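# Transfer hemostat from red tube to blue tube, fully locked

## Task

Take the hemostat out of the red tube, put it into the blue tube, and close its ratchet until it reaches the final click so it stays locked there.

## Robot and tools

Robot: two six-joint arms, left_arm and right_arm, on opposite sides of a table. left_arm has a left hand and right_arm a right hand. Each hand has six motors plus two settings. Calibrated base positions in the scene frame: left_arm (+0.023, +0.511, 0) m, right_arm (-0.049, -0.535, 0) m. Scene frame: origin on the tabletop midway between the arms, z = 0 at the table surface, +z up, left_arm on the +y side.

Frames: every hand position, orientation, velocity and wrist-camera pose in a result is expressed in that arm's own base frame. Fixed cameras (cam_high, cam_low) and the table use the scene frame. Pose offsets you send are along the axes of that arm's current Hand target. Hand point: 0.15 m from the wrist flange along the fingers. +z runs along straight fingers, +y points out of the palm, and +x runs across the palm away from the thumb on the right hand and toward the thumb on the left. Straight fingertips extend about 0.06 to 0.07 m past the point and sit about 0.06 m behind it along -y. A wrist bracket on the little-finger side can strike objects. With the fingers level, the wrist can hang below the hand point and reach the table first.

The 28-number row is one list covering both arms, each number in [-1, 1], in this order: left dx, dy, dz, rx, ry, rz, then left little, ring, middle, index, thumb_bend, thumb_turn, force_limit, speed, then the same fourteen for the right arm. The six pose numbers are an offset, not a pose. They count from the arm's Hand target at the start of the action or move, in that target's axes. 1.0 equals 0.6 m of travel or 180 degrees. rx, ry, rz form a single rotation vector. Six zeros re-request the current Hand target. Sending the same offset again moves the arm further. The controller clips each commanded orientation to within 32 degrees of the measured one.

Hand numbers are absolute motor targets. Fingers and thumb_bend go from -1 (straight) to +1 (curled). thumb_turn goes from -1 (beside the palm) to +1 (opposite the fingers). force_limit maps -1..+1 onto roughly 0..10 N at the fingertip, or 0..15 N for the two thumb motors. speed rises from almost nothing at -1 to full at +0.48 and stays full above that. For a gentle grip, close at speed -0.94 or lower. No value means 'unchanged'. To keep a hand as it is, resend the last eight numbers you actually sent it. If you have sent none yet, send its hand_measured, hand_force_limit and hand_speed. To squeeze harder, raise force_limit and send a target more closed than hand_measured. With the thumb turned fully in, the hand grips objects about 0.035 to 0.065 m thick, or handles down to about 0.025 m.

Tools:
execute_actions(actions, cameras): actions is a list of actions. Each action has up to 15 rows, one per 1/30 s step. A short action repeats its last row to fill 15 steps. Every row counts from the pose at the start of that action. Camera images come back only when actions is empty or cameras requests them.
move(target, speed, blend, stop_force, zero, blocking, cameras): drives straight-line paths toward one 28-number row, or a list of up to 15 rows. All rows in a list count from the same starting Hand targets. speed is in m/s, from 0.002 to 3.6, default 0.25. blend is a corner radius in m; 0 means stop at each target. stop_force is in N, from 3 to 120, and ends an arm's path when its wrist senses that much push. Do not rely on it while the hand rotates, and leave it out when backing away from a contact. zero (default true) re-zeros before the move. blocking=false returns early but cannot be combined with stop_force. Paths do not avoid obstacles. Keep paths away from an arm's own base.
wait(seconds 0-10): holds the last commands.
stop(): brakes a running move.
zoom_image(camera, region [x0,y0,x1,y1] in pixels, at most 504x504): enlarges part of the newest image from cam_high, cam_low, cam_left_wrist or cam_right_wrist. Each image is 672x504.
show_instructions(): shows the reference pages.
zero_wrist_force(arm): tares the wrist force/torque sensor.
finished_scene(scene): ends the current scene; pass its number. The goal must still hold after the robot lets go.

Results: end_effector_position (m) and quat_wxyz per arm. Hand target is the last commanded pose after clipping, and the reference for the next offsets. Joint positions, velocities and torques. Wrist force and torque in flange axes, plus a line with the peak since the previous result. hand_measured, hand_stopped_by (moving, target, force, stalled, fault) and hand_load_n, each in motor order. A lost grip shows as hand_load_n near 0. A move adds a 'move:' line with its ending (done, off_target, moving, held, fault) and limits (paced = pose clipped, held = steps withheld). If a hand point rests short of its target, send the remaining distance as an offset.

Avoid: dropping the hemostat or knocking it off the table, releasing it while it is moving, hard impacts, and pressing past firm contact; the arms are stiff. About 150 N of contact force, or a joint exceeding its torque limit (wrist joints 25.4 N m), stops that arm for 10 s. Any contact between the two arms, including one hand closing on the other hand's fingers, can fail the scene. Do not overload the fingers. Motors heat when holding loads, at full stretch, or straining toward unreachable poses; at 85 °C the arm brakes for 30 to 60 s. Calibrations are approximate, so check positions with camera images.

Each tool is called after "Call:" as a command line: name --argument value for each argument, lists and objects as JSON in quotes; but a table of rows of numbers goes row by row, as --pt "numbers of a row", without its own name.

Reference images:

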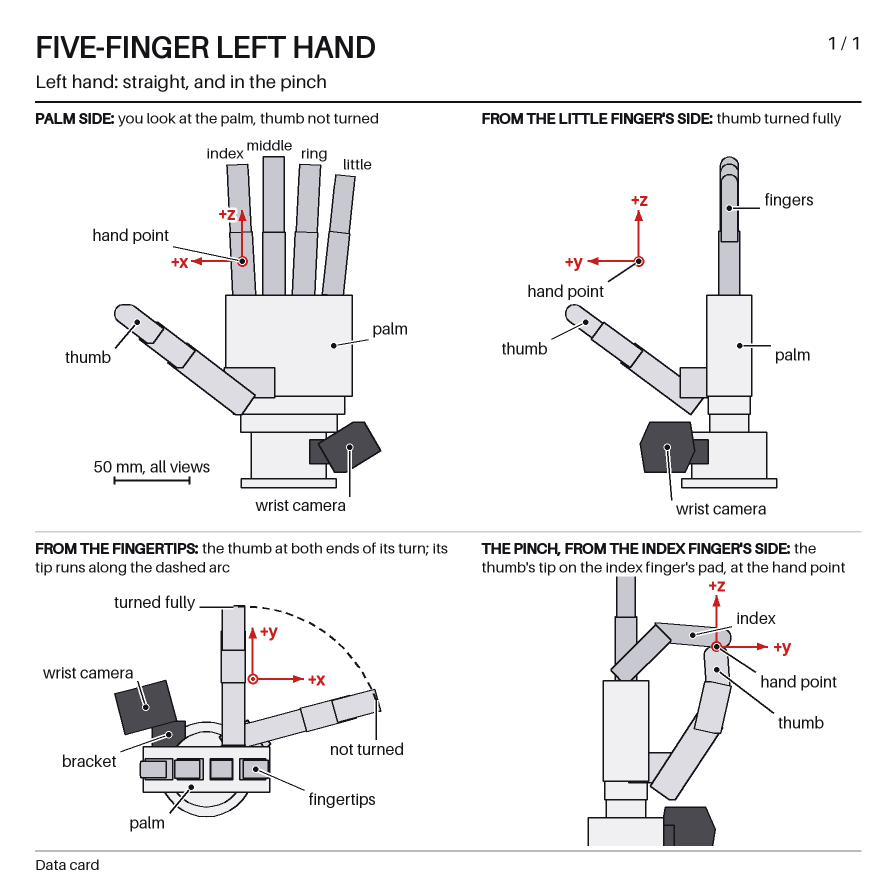

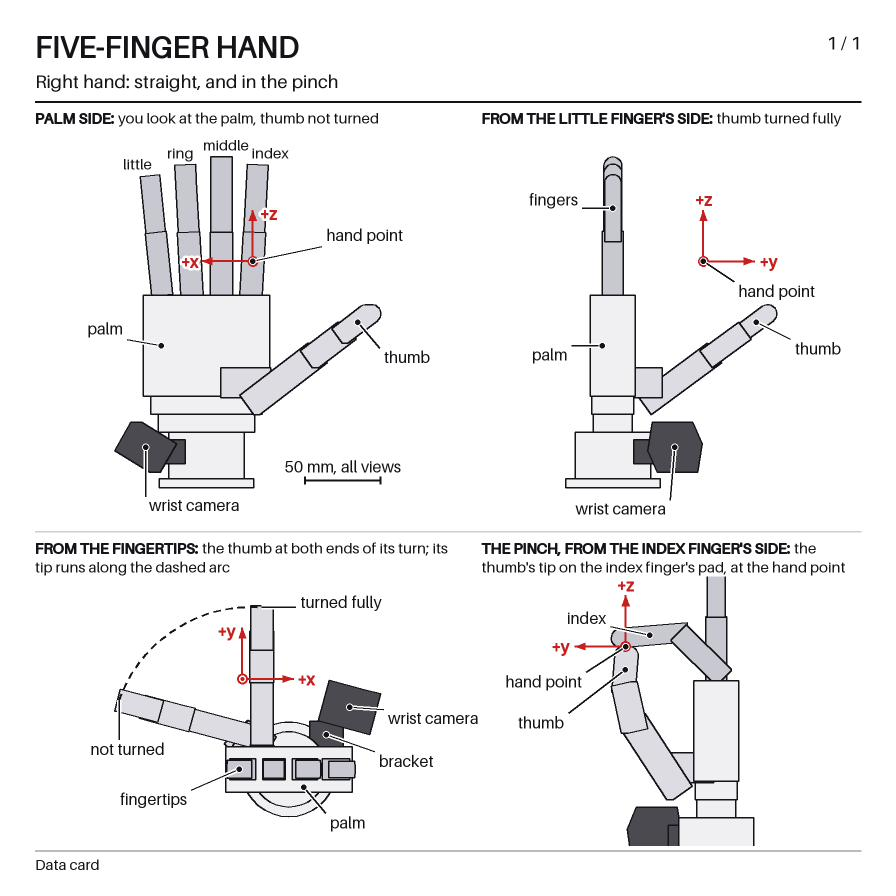

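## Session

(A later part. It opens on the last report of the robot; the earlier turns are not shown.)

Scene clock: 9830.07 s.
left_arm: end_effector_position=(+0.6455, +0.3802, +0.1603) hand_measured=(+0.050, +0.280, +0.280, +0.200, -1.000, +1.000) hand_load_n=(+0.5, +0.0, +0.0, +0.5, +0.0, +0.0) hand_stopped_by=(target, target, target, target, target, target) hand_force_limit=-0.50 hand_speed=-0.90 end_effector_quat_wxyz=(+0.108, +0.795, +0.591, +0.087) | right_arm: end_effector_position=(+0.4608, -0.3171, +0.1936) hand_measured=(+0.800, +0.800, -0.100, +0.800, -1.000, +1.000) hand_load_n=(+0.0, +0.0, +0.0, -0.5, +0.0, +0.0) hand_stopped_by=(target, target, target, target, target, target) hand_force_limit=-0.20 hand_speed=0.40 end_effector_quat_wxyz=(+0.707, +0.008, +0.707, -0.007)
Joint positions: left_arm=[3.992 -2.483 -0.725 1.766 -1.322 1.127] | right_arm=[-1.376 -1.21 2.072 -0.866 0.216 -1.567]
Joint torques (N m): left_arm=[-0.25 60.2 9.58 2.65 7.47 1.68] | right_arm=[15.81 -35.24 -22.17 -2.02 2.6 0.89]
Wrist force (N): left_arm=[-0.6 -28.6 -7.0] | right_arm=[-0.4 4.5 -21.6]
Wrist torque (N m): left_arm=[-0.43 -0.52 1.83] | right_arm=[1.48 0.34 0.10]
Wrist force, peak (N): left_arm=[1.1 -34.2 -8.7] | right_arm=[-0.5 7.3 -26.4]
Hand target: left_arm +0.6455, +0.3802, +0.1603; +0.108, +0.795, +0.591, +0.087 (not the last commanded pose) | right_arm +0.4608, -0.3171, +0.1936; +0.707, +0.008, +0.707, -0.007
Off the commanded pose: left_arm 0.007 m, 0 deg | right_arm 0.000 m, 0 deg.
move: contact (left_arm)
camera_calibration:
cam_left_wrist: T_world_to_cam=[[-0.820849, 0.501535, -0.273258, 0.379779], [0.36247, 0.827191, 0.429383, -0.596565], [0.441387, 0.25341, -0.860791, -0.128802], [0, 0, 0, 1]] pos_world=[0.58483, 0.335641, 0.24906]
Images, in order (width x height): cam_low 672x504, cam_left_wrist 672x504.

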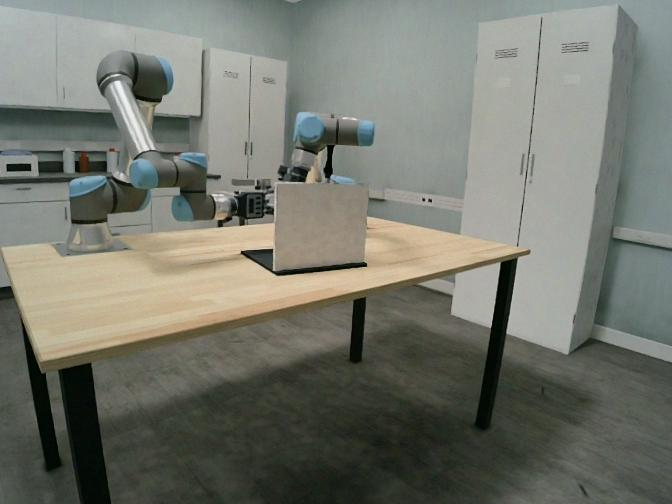

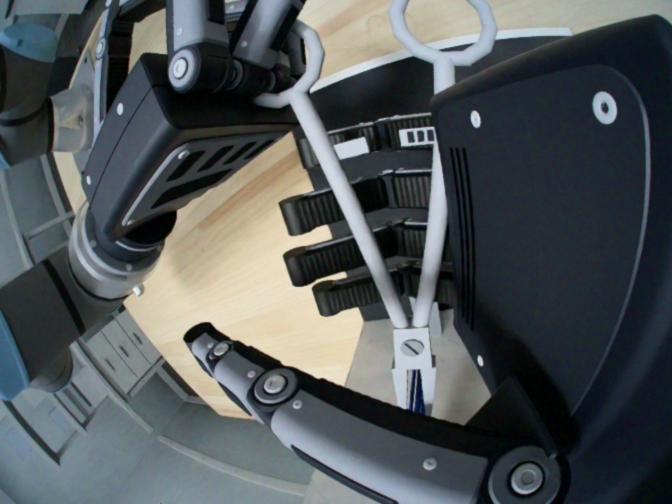

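Call:
move --target '[0.00172,0.01595,0.0046,0,0,0,0.05,0.28,0.28,0.2,-1,1,-0.5,-0.9,0,0,0,0,0,0,0.8,0.8,-0.1,0.8,-1,1,-0.2,0.4]' --speed 0.005 --stop_force 20 --cameras '["cam_left_wrist","cam_low"]'

Call:
zoom_image --camera "cam_low" --region '[240, 188, 275, 222]'

Call:
zoom_image --camera "cam_left_wrist" --region '[240, 0, 500, 195]'

Call:
zoom_image --camera "cam_left_wrist" --region '[340, 280, 480, 420]'

Scene clock: 9897.67 s.
left_arm: end_effector_position=(+0.6467, +0.3801, +0.1603) hand_measured=(+0.050, +0.280, +0.280, +0.200, -1.000, +1.000) hand_load_n=(+0.5, +0.0, +0.0, +0.0, +0.0, +0.0) hand_stopped_by=(target, target, target, target, target, target) hand_force_limit=-0.50 hand_speed=-0.90 end_effector_quat_wxyz=(+0.108, +0.795, +0.591, +0.087) | right_arm: end_effector_position=(+0.4608, -0.3171, +0.1936) hand_measured=(+0.800, +0.800, -0.100, +0.800, -1.000, +1.000) hand_load_n=(+0.0, +0.0, +0.0, +0.0, +0.0, +0.0) hand_stopped_by=(target, target, target, target, target, target) hand_force_limit=-0.20 hand_speed=0.40 end_effector_quat_wxyz=(+0.707, +0.008, +0.707, -0.007)
Joint positions: left_arm=[3.991 -2.486 -0.719 1.763 -1.323 1.125] | right_arm=[-1.376 -1.21 2.072 -0.866 0.216 -1.567]
Joint torques (N m): left_arm=[-8.27 60.72 10.67 4.35 11.33 1.14] | right_arm=[19.72 -33.73 -22.97 -2.24 2.58 0.45]
Wrist force (N): left_arm=[-0.1 -45.4 -11.7] | right_arm=[-0.4 8.2 -36.2]
Wrist torque (N m): left_arm=[-0.42 -0.83 3.00] | right_arm=[2.51 0.79 0.20]
Wrist force, peak (N): left_arm=[2.2 -50.9 -13.3] | right_arm=[-0.4 9.8 -40.9]
Hand target: left_arm +0.6468, +0.3801, +0.1603; +0.108, +0.795, +0.591, +0.087 (not the last commanded pose) | right_arm +0.4608, -0.3171, +0.1936; +0.707, +0.008, +0.707, -0.007
Off the commanded pose: left_arm 0.009 m, 0 deg | right_arm 0.000 m, 0 deg.
move: contact (left_arm)
camera_calibration:
cam_left_wrist: T_world_to_cam=[[-0.820995, 0.5014, -0.273066, 0.38098], [0.362362, 0.82721, 0.42944, -0.59691], [0.441203, 0.25362, -0.860823, -0.129304], [0, 0, 0, 1]] pos_world=[0.586129, 0.33554, 0.249061]
Images, in order (width x height): cam_low 672x504, cam_left_wrist 672x504.

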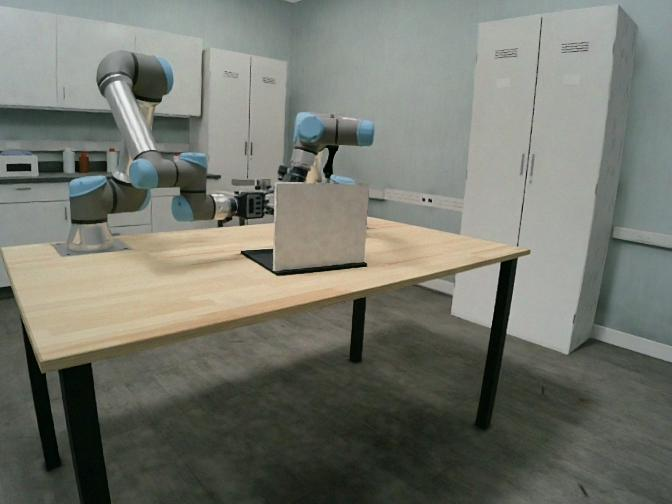

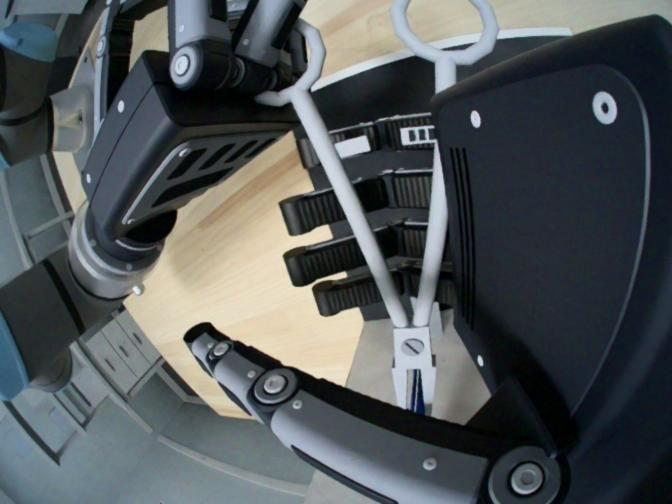

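Scaled by 14.400 from the camera's 672x504 image, which has a finer 960x720 frame.

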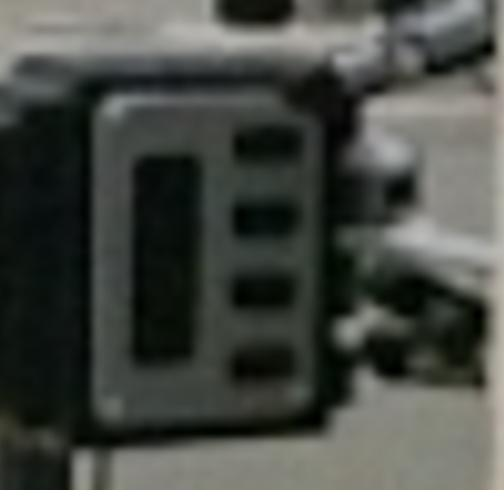

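Scaled by 1.938 from the camera's 672x504 image, which has a finer 960x720 frame.

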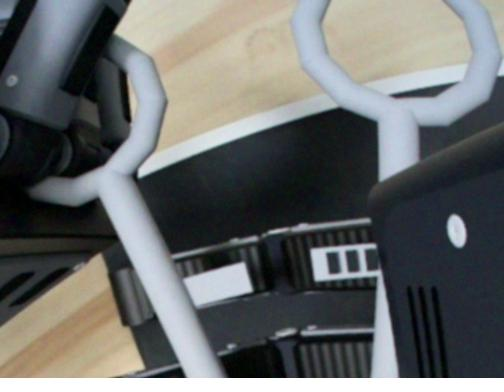

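Scaled by 3.600 from the camera's 672x504 image, which has a finer 960x720 frame.

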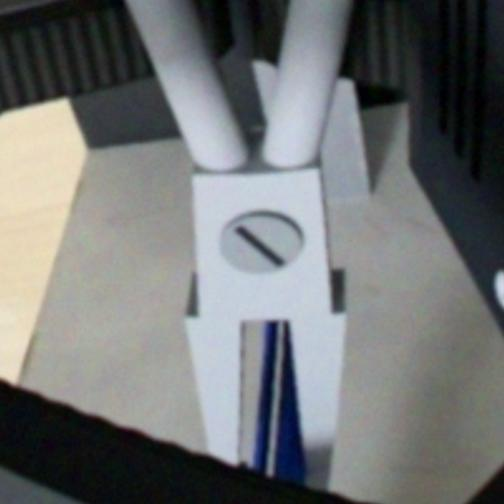

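Call:
execute_actions --actions '[]' --cameras '["cam_high", "cam_left_wrist"]'

Call:
zoom_image --camera "cam_high" --region '[300, 275, 350, 340]'

Call:
zoom_image --camera "cam_high" --region '[280, 230, 345, 300]'

Scene clock: 10004.17 s.
left_arm: end_effector_position=(+0.6467, +0.3801, +0.1603) hand_measured=(+0.050, +0.280, +0.280, +0.200, -1.000, +1.000) hand_load_n=(+0.0, +0.0, +0.0, +0.0, +0.0, +0.0) hand_stopped_by=(target, target, target, target, target, target) hand_force_limit=-0.50 hand_speed=-0.90 end_effector_quat_wxyz=(+0.108, +0.795, +0.591, +0.087) | right_arm: end_effector_position=(+0.4608, -0.3171, +0.1936) hand_measured=(+0.800, +0.800, -0.100, +0.800, -1.000, +1.000) hand_load_n=(+0.0, +0.0, +0.0, +0.0, +0.0, -0.5) hand_stopped_by=(target, target, target, target, target, target) hand_force_limit=-0.20 hand_speed=0.40 end_effector_quat_wxyz=(+0.707, +0.008, +0.707, -0.007)
Joint positions: left_arm=[3.991 -2.486 -0.719 1.763 -1.323 1.125] | right_arm=[-1.376 -1.21 2.072 -0.866 0.216 -1.567]
Joint velocities: within noise
Joint torques (N m): left_arm=[-8.25 60.79 11.76 4.31 11.41 1.08] | right_arm=[19.42 -32.87 -22.07 -2.32 2.81 0.34]
Motor temperatures (°C): left_arm=[24 36 28 33 30 32] | right_arm=[24 27 27 31 33 29]
Wrist force (N): left_arm=[0.1 -45.6 -11.6] | right_arm=[-0.6 8.1 -36.0]
Wrist torque (N m): left_arm=[-0.47 -0.86 3.01] | right_arm=[2.49 0.81 0.19]
Wrist force, peak (N): left_arm=[-0.1 -45.8 -11.7] | right_arm=[-0.4 8.4 -36.3]
Hand target: left_arm +0.6468, +0.3801, +0.1603; +0.108, +0.795, +0.591, +0.087 (not the last commanded pose) | right_arm +0.4608, -0.3171, +0.1936; +0.707, +0.008, +0.707, -0.007
Off the commanded pose: left_arm 0.009 m, 0 deg | right_arm 0.000 m, 0 deg.
camera_calibration:
cam_left_wrist: T_world_to_cam=[[-0.820995, 0.5014, -0.273066, 0.38098], [0.362362, 0.82721, 0.42944, -0.59691], [0.441203, 0.25362, -0.860823, -0.129304], [0, 0, 0, 1]] pos_world=[0.586129, 0.33554, 0.249061]
Images, in order (width x height): cam_high 672x504, cam_left_wrist 672x504.

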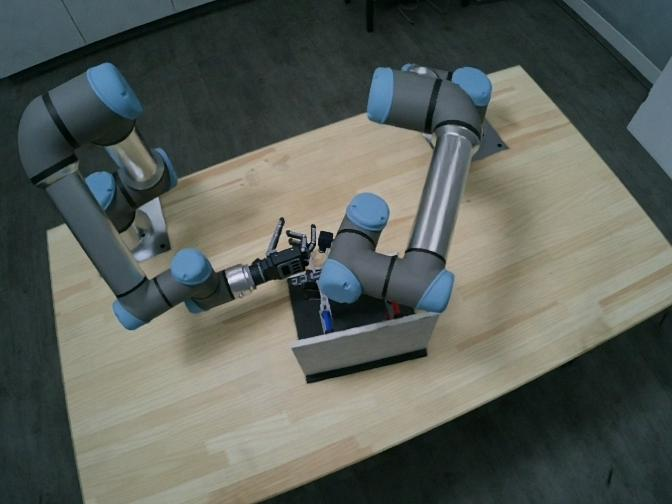

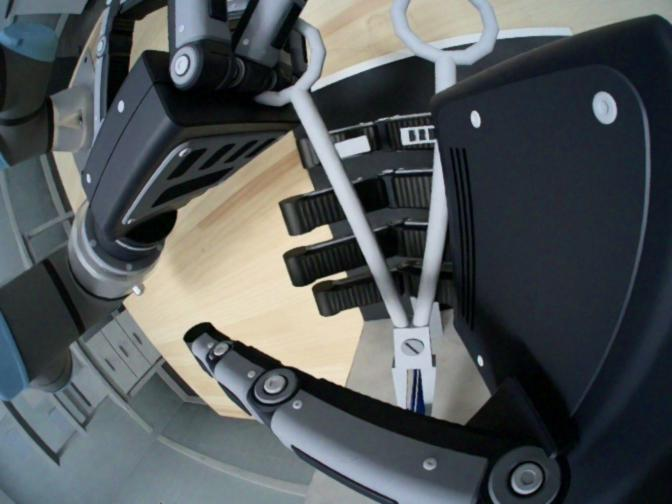

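Scaled by 7.754 from the camera's 672x504 image, which has a finer 960x720 frame.

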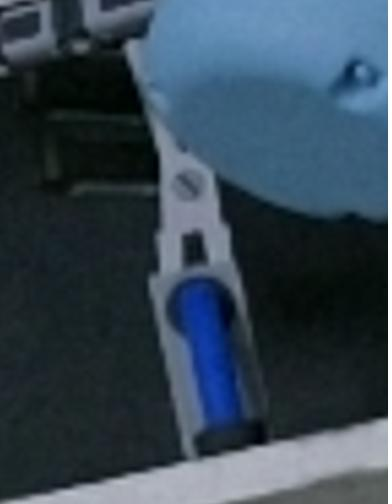

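Scaled by 7.200 from the camera's 672x504 image, which has a finer 960x720 frame.

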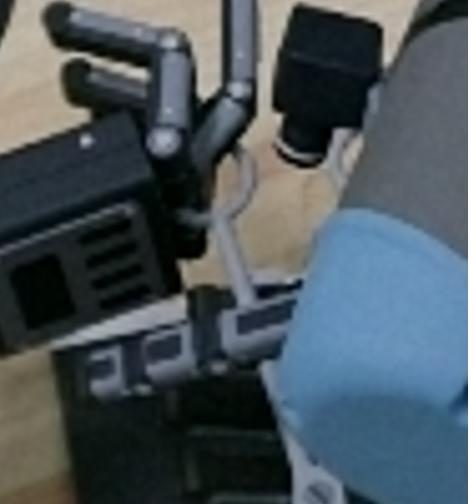

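Call:
zoom_image --camera "cam_high" --region '[375, 275, 425, 340]'

Scaled by 7.754 from the camera's 672x504 image, which has a finer 960x720 frame.

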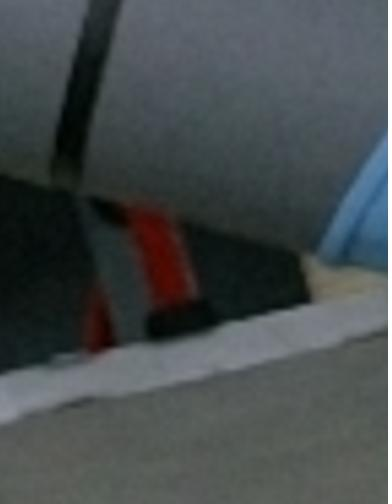

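Call:
zoom_image --camera "cam_left_wrist" --region '[380, 315, 450, 425]'

Scaled by 4.582 from the camera's 672x504 image, which has a finer 960x720 frame.

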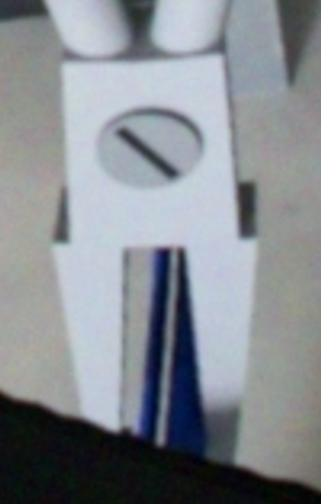

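Call:
move --target '[0.00172,0.01595,0.0046,0,0,0,0.05,0.28,0.28,0.2,-1,1,-0.5,-0.9,0,0,0,0,0,0,0.8,0.8,-0.1,0.8,-1,1,-0.2,0.4]' --speed 0.006 --stop_force 16 --cameras '["cam_left_wrist","cam_low"]'

Call:
zoom_image --camera "cam_left_wrist" --region '[240, 0, 500, 195]'

Call:
zoom_image --camera "cam_left_wrist" --region '[380, 315, 450, 425]'

Scene clock: 10199.87 s.
left_arm: end_effector_position=(+0.6474, +0.3803, +0.1602) hand_measured=(+0.050, +0.280, +0.280, +0.200, -1.000, +1.000) hand_load_n=(+0.5, +0.0, +0.0, +0.5, +0.0, +0.0) hand_stopped_by=(target, target, target, target, target, target) hand_force_limit=-0.50 hand_speed=-0.90 end_effector_quat_wxyz=(+0.107, +0.795, +0.591, +0.087) | right_arm: end_effector_position=(+0.4608, -0.3171, +0.1936) hand_measured=(+0.800, +0.800, -0.100, +0.800, -1.000, +1.000) hand_load_n=(+0.0, +0.0, +0.0, +0.0, +0.0, +0.0) hand_stopped_by=(target, target, target, target, target, target) hand_force_limit=-0.20 hand_speed=0.40 end_effector_quat_wxyz=(+0.707, +0.008, +0.707, -0.007)
Joint positions: left_arm=[3.99 -2.488 -0.714 1.761 -1.324 1.124] | right_arm=[-1.376 -1.21 2.072 -0.866 0.216 -1.567]
Joint torques (N m): left_arm=[-10.46 60.76 12.54 5.43 11.4 0.85] | right_arm=[18.32 -31.25 -23.11 -2.32 2.64 0.27]
Wrist force (N): left_arm=[-1.9 -52.0 -12.9] | right_arm=[-0.5 7.5 -41.5]
Wrist torque (N m): left_arm=[-0.45 -0.91 3.31] | right_arm=[2.78 0.95 0.18]
Wrist force, peak (N): left_arm=[1.1 -61.0 -16.2] | right_arm=[-0.4 12.7 -50.0]
Hand target: left_arm +0.6476, +0.3801, +0.1603; +0.108, +0.795, +0.591, +0.087 (not the last commanded pose) | right_arm +0.4608, -0.3171, +0.1936; +0.707, +0.008, +0.707, -0.007
Off the commanded pose: left_arm 0.009 m, 0 deg | right_arm 0.000 m, 0 deg.
move: contact (left_arm)
camera_calibration:
cam_left_wrist: T_world_to_cam=[[-0.821414, 0.501418, -0.271769, 0.381395], [0.362523, 0.826893, 0.429913, -0.597311], [0.44029, 0.254614, -0.860997, -0.129474], [0, 0, 0, 1]] pos_world=[0.586829, 0.335639, 0.248966]
Images, in order (width x height): cam_low 672x504, cam_left_wrist 672x504.

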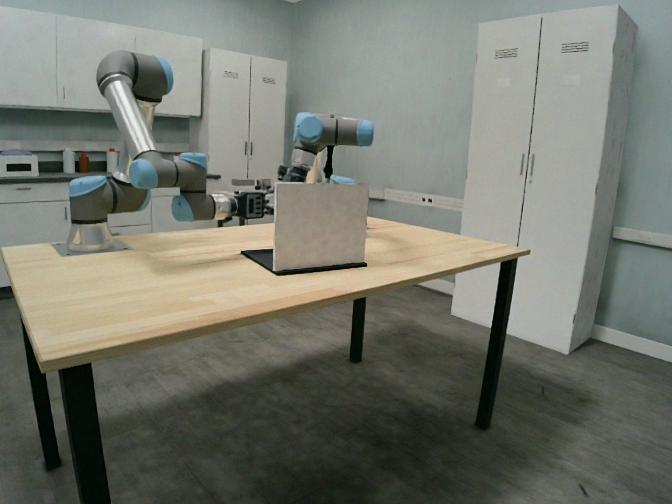

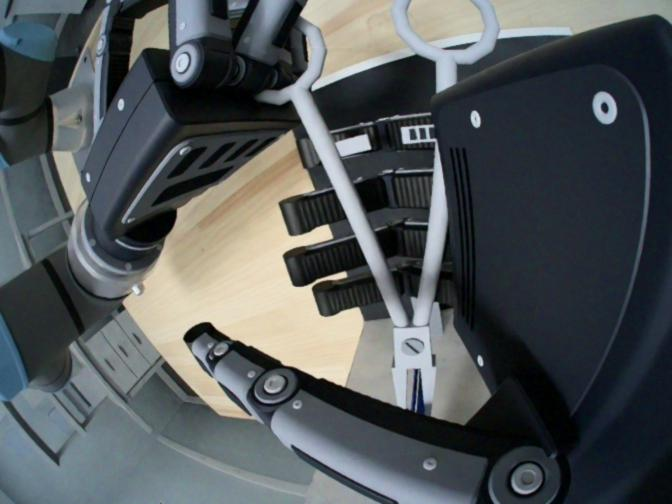

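Scaled by 1.938 from the camera's 672x504 image, which has a finer 960x720 frame.

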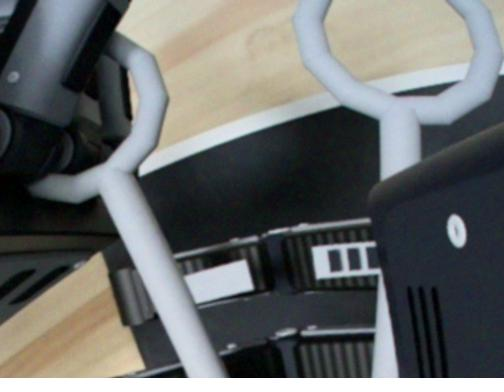

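Scaled by 4.582 from the camera's 672x504 image, which has a finer 960x720 frame.

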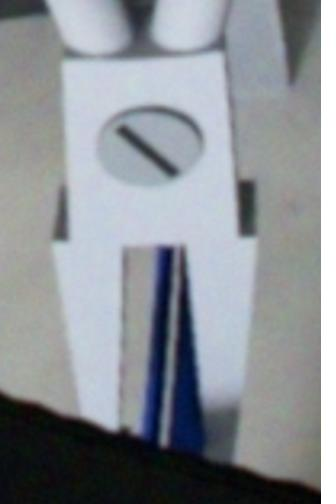

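Call:
zoom_image --camera "cam_left_wrist" --region '[370, 240, 480, 345]'

Call:
zoom_image --camera "cam_low" --region '[225, 170, 300, 230]'

Scaled by 4.582 from the camera's 672x504 image, which has a finer 960x720 frame.

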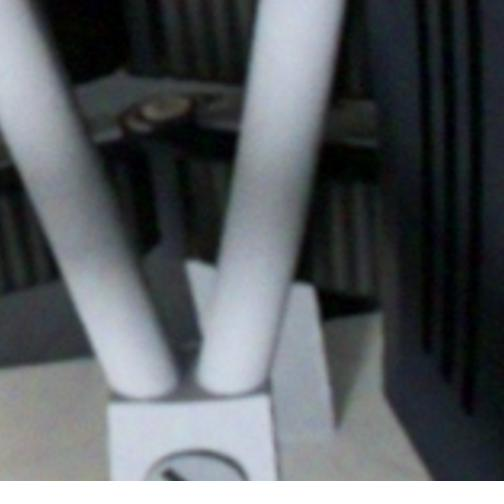

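Scaled by 6.720 from the camera's 672x504 image, which has a finer 960x720 frame.

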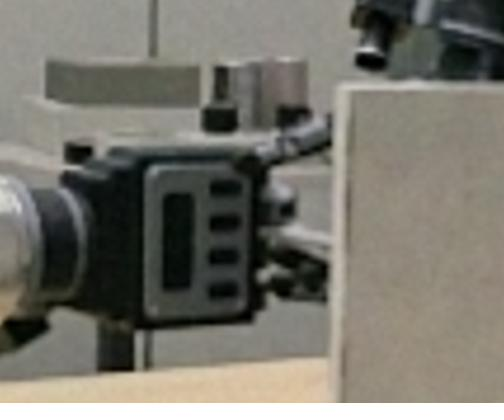

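Call:
move --target '[-0.00043,-0.00399,-0.00115,0,0,0,0.05,0.28,0.28,0.2,-1,1,-0.5,-0.9,0,0,0,0,0,0,0.8,0.8,-0.1,0.8,-1,1,-0.2,0.4]' --speed 0.006 --cameras '["cam_left_wrist","cam_low"]'

Call:
zoom_image --camera "cam_left_wrist" --region '[240, 0, 500, 195]'

Scene clock: 10368.33 s.
left_arm: end_effector_position=(+0.6452, +0.3805, +0.1604) hand_measured=(+0.050, +0.280, +0.280, +0.200, -1.000, +1.000) hand_load_n=(+1.0, +0.0, +0.0, +0.0, +0.0, +0.0) hand_stopped_by=(target, target, target, target, target, target) hand_force_limit=-0.50 hand_speed=-0.90 end_effector_quat_wxyz=(+0.108, +0.795, +0.591, +0.087) | right_arm: end_effector_position=(+0.4608, -0.3170, +0.1936) hand_measured=(+0.800, +0.800, -0.100, +0.800, -1.000, +1.000) hand_load_n=(+0.0, +0.0, +0.0, +0.0, +0.0, +0.0) hand_stopped_by=(target, target, target, target, target, target) hand_force_limit=-0.20 hand_speed=0.40 end_effector_quat_wxyz=(+0.707, +0.008, +0.707, -0.007)
Joint positions: left_arm=[3.993 -2.482 -0.726 1.766 -1.322 1.127] | right_arm=[-1.376 -1.21 2.072 -0.866 0.216 -1.567]
Joint torques (N m): left_arm=[3.88 52.15 18.97 0.14 3.06 1.53] | right_arm=[14.82 -30.22 -22.21 -2.07 2.97 0.21]
Wrist force (N): left_arm=[0.0 -15.2 -3.5] | right_arm=[-0.3 2.2 -10.5]
Wrist torque (N m): left_arm=[-0.32 -0.31 0.90] | right_arm=[0.72 -0.02 0.04]
Wrist force, peak (N): left_arm=[-1.6 -52.3 -13.2] | right_arm=[-0.7 7.3 -41.7]
Hand target: left_arm +0.6452, +0.3805, +0.1603; +0.108, +0.795, +0.591, +0.087 | right_arm +0.4608, -0.3171, +0.1936; +0.707, +0.008, +0.707, -0.007
Off the commanded pose: left_arm 0.000 m, 0 deg | right_arm 0.000 m, 0 deg.
move: done
camera_calibration:
cam_left_wrist: T_world_to_cam=[[-0.820931, 0.501403, -0.273254, 0.379473], [0.362266, 0.827208, 0.429524, -0.596625], [0.441402, 0.253619, -0.860721, -0.128842], [0, 0, 0, 1]] pos_world=[0.584529, 0.33594, 0.24906]
Images, in order (width x height): cam_low 672x504, cam_left_wrist 672x504.

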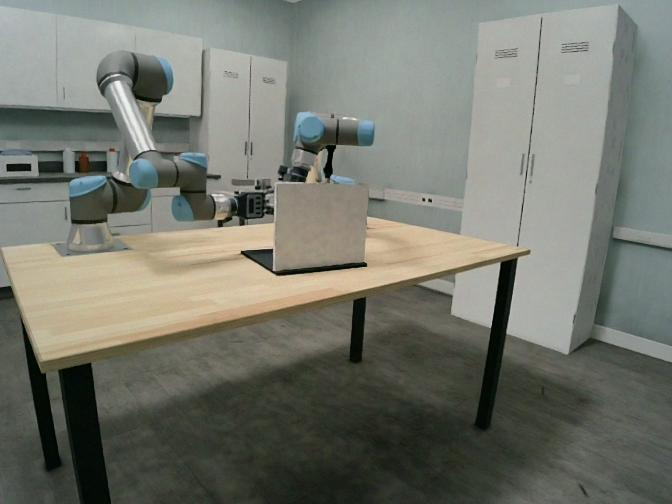

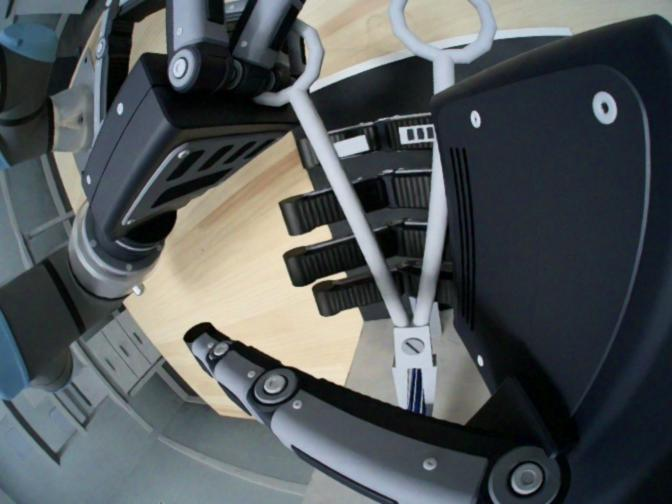

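Scaled by 1.938 from the camera's 672x504 image, which has a finer 960x720 frame.

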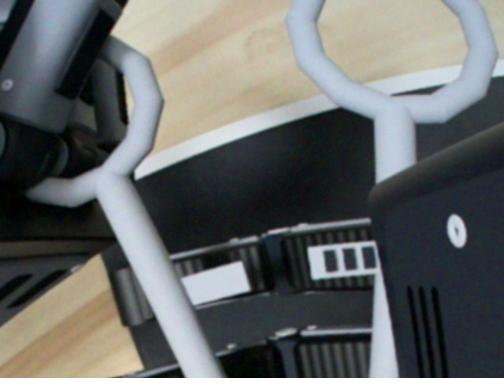

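Call:
move --target '[-0.00043,-0.00399,-0.00115,0,0,0,0.05,0.28,0.25,0.12,-1,1,-0.5,-0.9,0,0,0,0,0,0,0.8,0.8,-0.1,0.8,-1,1,-0.2,0.4]' --speed 0.006 --cameras '["cam_left_wrist","cam_low"]'

Call:
zoom_image --camera "cam_low" --region '[240, 188, 275, 222]'

Call:
zoom_image --camera "cam_left_wrist" --region '[380, 315, 450, 425]'

Scene clock: 10423.33 s.
left_arm: end_effector_position=(+0.6427, +0.3810, +0.1603) hand_measured=(+0.050, +0.280, +0.250, +0.120, -1.000, +1.000) hand_load_n=(+0.0, +0.0, +0.0, +0.0, +0.0, +0.0) hand_stopped_by=(target, target, target, target, target, target) hand_force_limit=-0.50 hand_speed=-0.90 end_effector_quat_wxyz=(+0.108, +0.795, +0.591, +0.087) | right_arm: end_effector_position=(+0.4608, -0.3171, +0.1936) hand_measured=(+0.800, +0.800, -0.100, +0.800, -1.000, +1.000) hand_load_n=(+0.0, +0.0, -0.5, +0.0, +0.0, -0.5) hand_stopped_by=(target, target, target, target, target, target) hand_force_limit=-0.20 hand_speed=0.40 end_effector_quat_wxyz=(+0.707, +0.008, +0.707, -0.007)
Joint positions: left_arm=[3.997 -2.476 -0.738 1.77 -1.322 1.131] | right_arm=[-1.376 -1.21 2.072 -0.866 0.216 -1.567]
Joint torques (N m): left_arm=[7.15 51.93 18.45 -0.77 2.07 1.83] | right_arm=[-6.91 -29.12 -21.07 -2.02 2.38 0.15]
Wrist force (N): left_arm=[0.1 -0.3 -0.2] | right_arm=[-0.7 0.8 0.4]
Wrist torque (N m): left_arm=[0.06 0.06 -0.02] | right_arm=[0.00 -0.34 -0.02]
Wrist force, peak (N): left_arm=[-0.7 -16.0 -3.3] | right_arm=[-0.5 1.9 -10.8]
Hand target: left_arm +0.6427, +0.3810, +0.1603; +0.108, +0.795, +0.591, +0.087 | right_arm +0.4608, -0.3171, +0.1936; +0.707, +0.008, +0.707, -0.007
Off the commanded pose: left_arm 0.000 m, 0 deg | right_arm 0.000 m, 0 deg.
move: done
camera_calibration:
cam_left_wrist: T_world_to_cam=[[-0.821047, 0.501319, -0.273058, 0.377218], [0.362258, 0.82723, 0.429488, -0.596127], [0.441192, 0.253713, -0.860802, -0.127754], [0, 0, 0, 1]] pos_world=[0.582029, 0.33644, 0.249061]
Images, in order (width x height): cam_low 672x504, cam_left_wrist 672x504.

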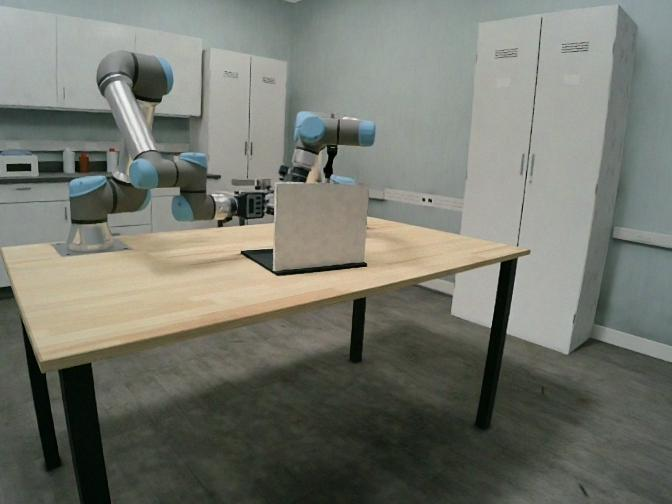

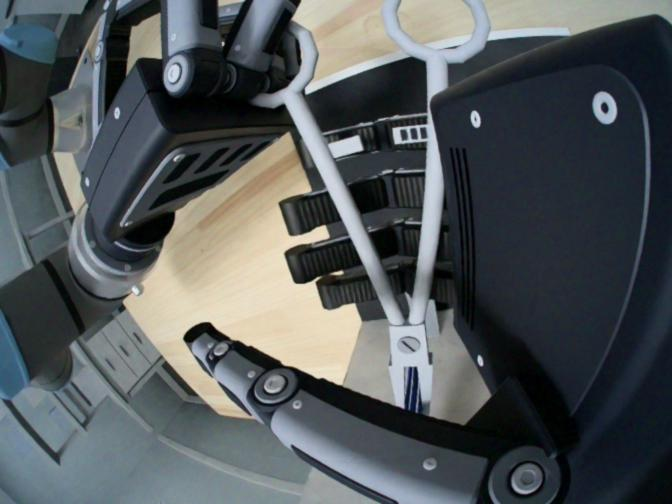

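Scaled by 14.400 from the camera's 672x504 image, which has a finer 960x720 frame.

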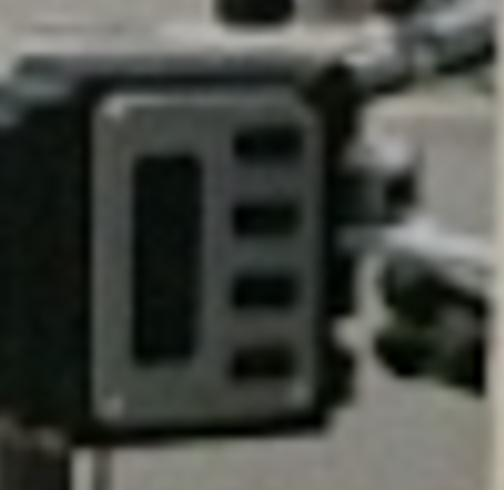

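Scaled by 4.582 from the camera's 672x504 image, which has a finer 960x720 frame.

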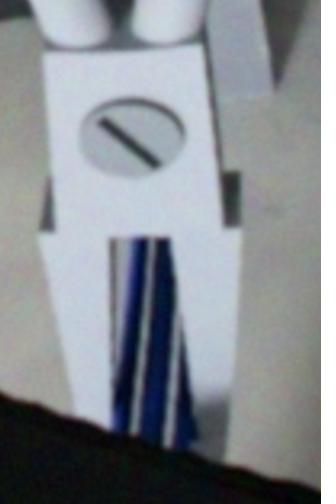

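Call:
move --target '[-0.00062,-0.01602,0.05615,0,0,0,0.05,0.28,0.25,0.12,-1,1,-0.5,-0.9,0.0583,0,0,0,0,0,0.8,0.8,-0.1,0.8,-1,1,-0.2,0.4]' --speed 0.02 --stop_force 15 --cameras '["cam_left_wrist","cam_low","cam_high"]'

Call:
zoom_image --camera "cam_low" --region '[235, 188, 280, 232]'

Call:
zoom_image --camera "cam_left_wrist" --region '[380, 315, 450, 425]'

Call:
zoom_image --camera "cam_high" --region '[300, 275, 350, 340]'

Scene clock: 10439.70 s.
left_arm: end_effector_position=(+0.6427, +0.3810, +0.1253) hand_measured=(+0.050, +0.280, +0.250, +0.120, -1.000, +1.000) hand_load_n=(+0.0, +0.0, +0.0, +0.0, -0.5, +0.0) hand_stopped_by=(target, target, target, target, target, target) hand_force_limit=-0.50 hand_speed=-0.90 end_effector_quat_wxyz=(+0.108, +0.795, +0.591, +0.087) | right_arm: end_effector_position=(+0.4609, -0.3170, +0.1586) hand_measured=(+0.800, +0.800, -0.100, +0.800, -1.000, +1.000) hand_load_n=(+0.0, +0.0, +0.0, +0.0, +0.0, +0.0) hand_stopped_by=(target, target, target, target, target, target) hand_force_limit=-0.20 hand_speed=0.40 end_effector_quat_wxyz=(+0.707, +0.008, +0.707, -0.007)
Joint positions: left_arm=[3.997 -2.489 -0.803 1.849 -1.322 1.131] | right_arm=[-1.376 -1.135 2.092 -0.96 0.216 -1.567]
Joint torques (N m): left_arm=[-13.11 59.4 28.51 -4.17 0.35 -2.68] | right_arm=[13.18 -40.74 -17.44 2.24 2.64 2.11]
Wrist force (N): left_arm=[0.4 -0.3 0.0] | right_arm=[-0.4 0.6 0.1]
Wrist torque (N m): left_arm=[0.07 0.02 0.00] | right_arm=[0.03 -0.38 -0.02]
Wrist force, peak (N): left_arm=[0.7 -1.0 -0.4] | right_arm=[-0.8 1.6 -0.3]
Hand target: left_arm +0.6427, +0.3810, +0.1253; +0.108, +0.795, +0.591, +0.087 | right_arm +0.4609, -0.3170, +0.1586; +0.707, +0.008, +0.707, -0.007
Off the commanded pose: left_arm 0.000 m, 0 deg | right_arm 0.000 m, 0 deg.
move: done
camera_calibration:
cam_left_wrist: T_world_to_cam=[[-0.821047, 0.501319, -0.273058, 0.367715], [0.362258, 0.82723, 0.429488, -0.581088], [0.441192, 0.253713, -0.860802, -0.158012], [0, 0, 0, 1]] pos_world=[0.582129, 0.33644, 0.213961]
Images, in order (width x height): cam_high 672x504, cam_low 672x504, cam_left_wrist 672x504.

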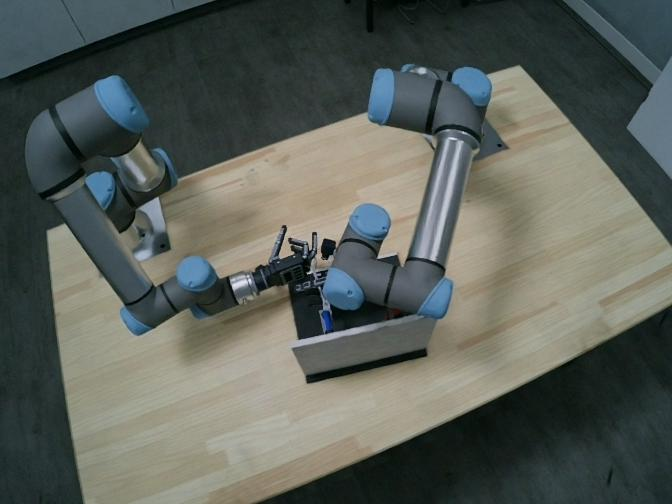

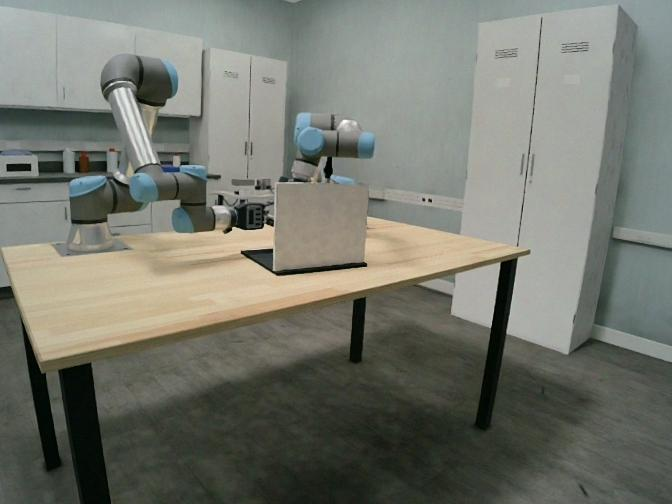

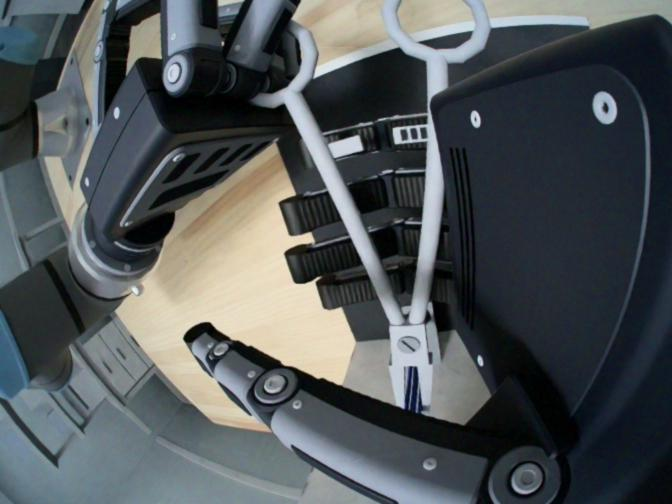

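Scaled by 11.200 from the camera's 672x504 image, which has a finer 960x720 frame.

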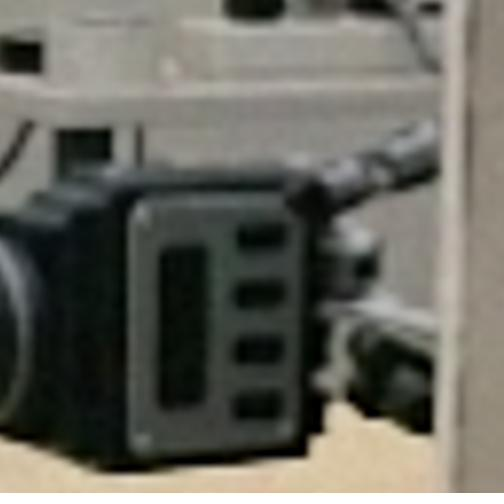

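Scaled by 4.582 from the camera's 672x504 image, which has a finer 960x720 frame.

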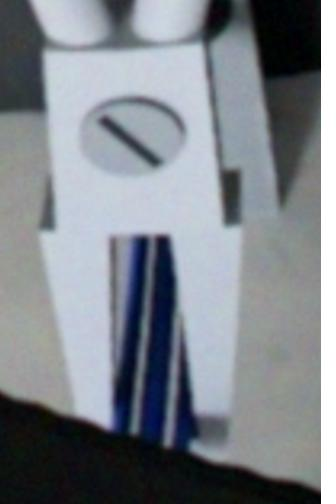

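Scaled by 7.754 from the camera's 672x504 image, which has a finer 960x720 frame.

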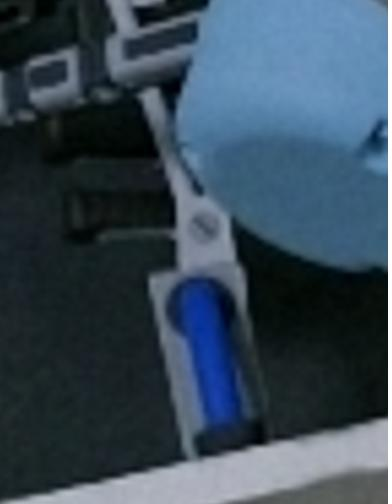

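Call:
execute_actions --actions '[]' --cameras '["cam_left_wrist"]'

Call:
zoom_image --camera "cam_left_wrist" --region '[340, 240, 500, 420]'

Scene clock: 10522.90 s.
left_arm: end_effector_position=(+0.6427, +0.3810, +0.1253) hand_measured=(+0.050, +0.280, +0.250, +0.120, -1.000, +1.000) hand_load_n=(+0.5, +0.0, +0.0, +0.0, +0.0, -0.5) hand_stopped_by=(target, target, target, target, target, target) hand_force_limit=-0.50 hand_speed=-0.90 end_effector_quat_wxyz=(+0.108, +0.795, +0.591, +0.087) | right_arm: end_effector_position=(+0.4609, -0.3170, +0.1586) hand_measured=(+0.800, +0.800, -0.100, +0.800, -1.000, +1.000) hand_load_n=(+0.0, +0.0, +0.0, +0.0, -0.5, +0.0) hand_stopped_by=(target, target, target, target, target, target) hand_force_limit=-0.20 hand_speed=0.40 end_effector_quat_wxyz=(+0.707, +0.008, +0.707, -0.007)
Joint positions: left_arm=[3.997 -2.489 -0.803 1.849 -1.322 1.131] | right_arm=[-1.376 -1.135 2.092 -0.96 0.216 -1.567]
Joint velocities: within noise
Joint torques (N m): left_arm=[-12.12 60.1 28.63 -3.6 2.03 -2.62] | right_arm=[13.26 -40.84 -20 1.92 2.18 0.19]
Motor temperatures (°C): left_arm=[24 37 28 33 32 32] | right_arm=[24 27 28 31 33 29]
Wrist force (N): left_arm=[-0.1 -0.3 0.2] | right_arm=[-0.5 0.6 0.0]
Wrist torque (N m): left_arm=[0.06 0.08 -0.03] | right_arm=[0.02 -0.36 -0.02]
Wrist force, peak (N): left_arm=[0.6 -0.2 0.2] | right_arm=[-0.9 0.7 0.2]
Hand target: left_arm +0.6427, +0.3810, +0.1253; +0.108, +0.795, +0.591, +0.087 | right_arm +0.4609, -0.3170, +0.1586; +0.707, +0.008, +0.707, -0.007
Off the commanded pose: left_arm 0.000 m, 0 deg | right_arm 0.000 m, 0 deg.
camera_calibration:
cam_left_wrist: T_world_to_cam=[[-0.821047, 0.501319, -0.273058, 0.367715], [0.362258, 0.82723, 0.429488, -0.581088], [0.441192, 0.253713, -0.860802, -0.158012], [0, 0, 0, 1]] pos_world=[0.582129, 0.33644, 0.213961]
Images, in order (width x height): cam_left_wrist 672x504.

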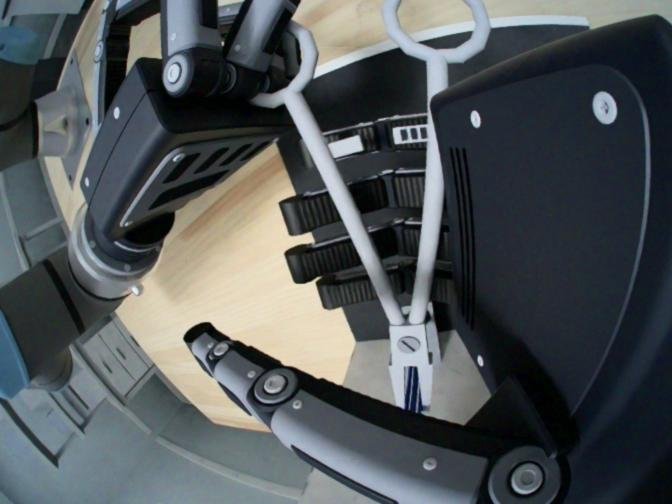

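Scaled by 2.800 from the camera's 672x504 image, which has a finer 960x720 frame.

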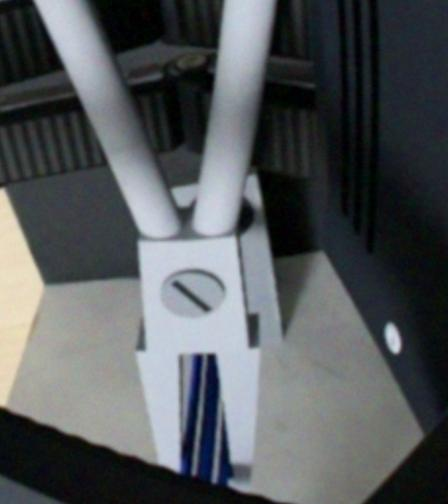

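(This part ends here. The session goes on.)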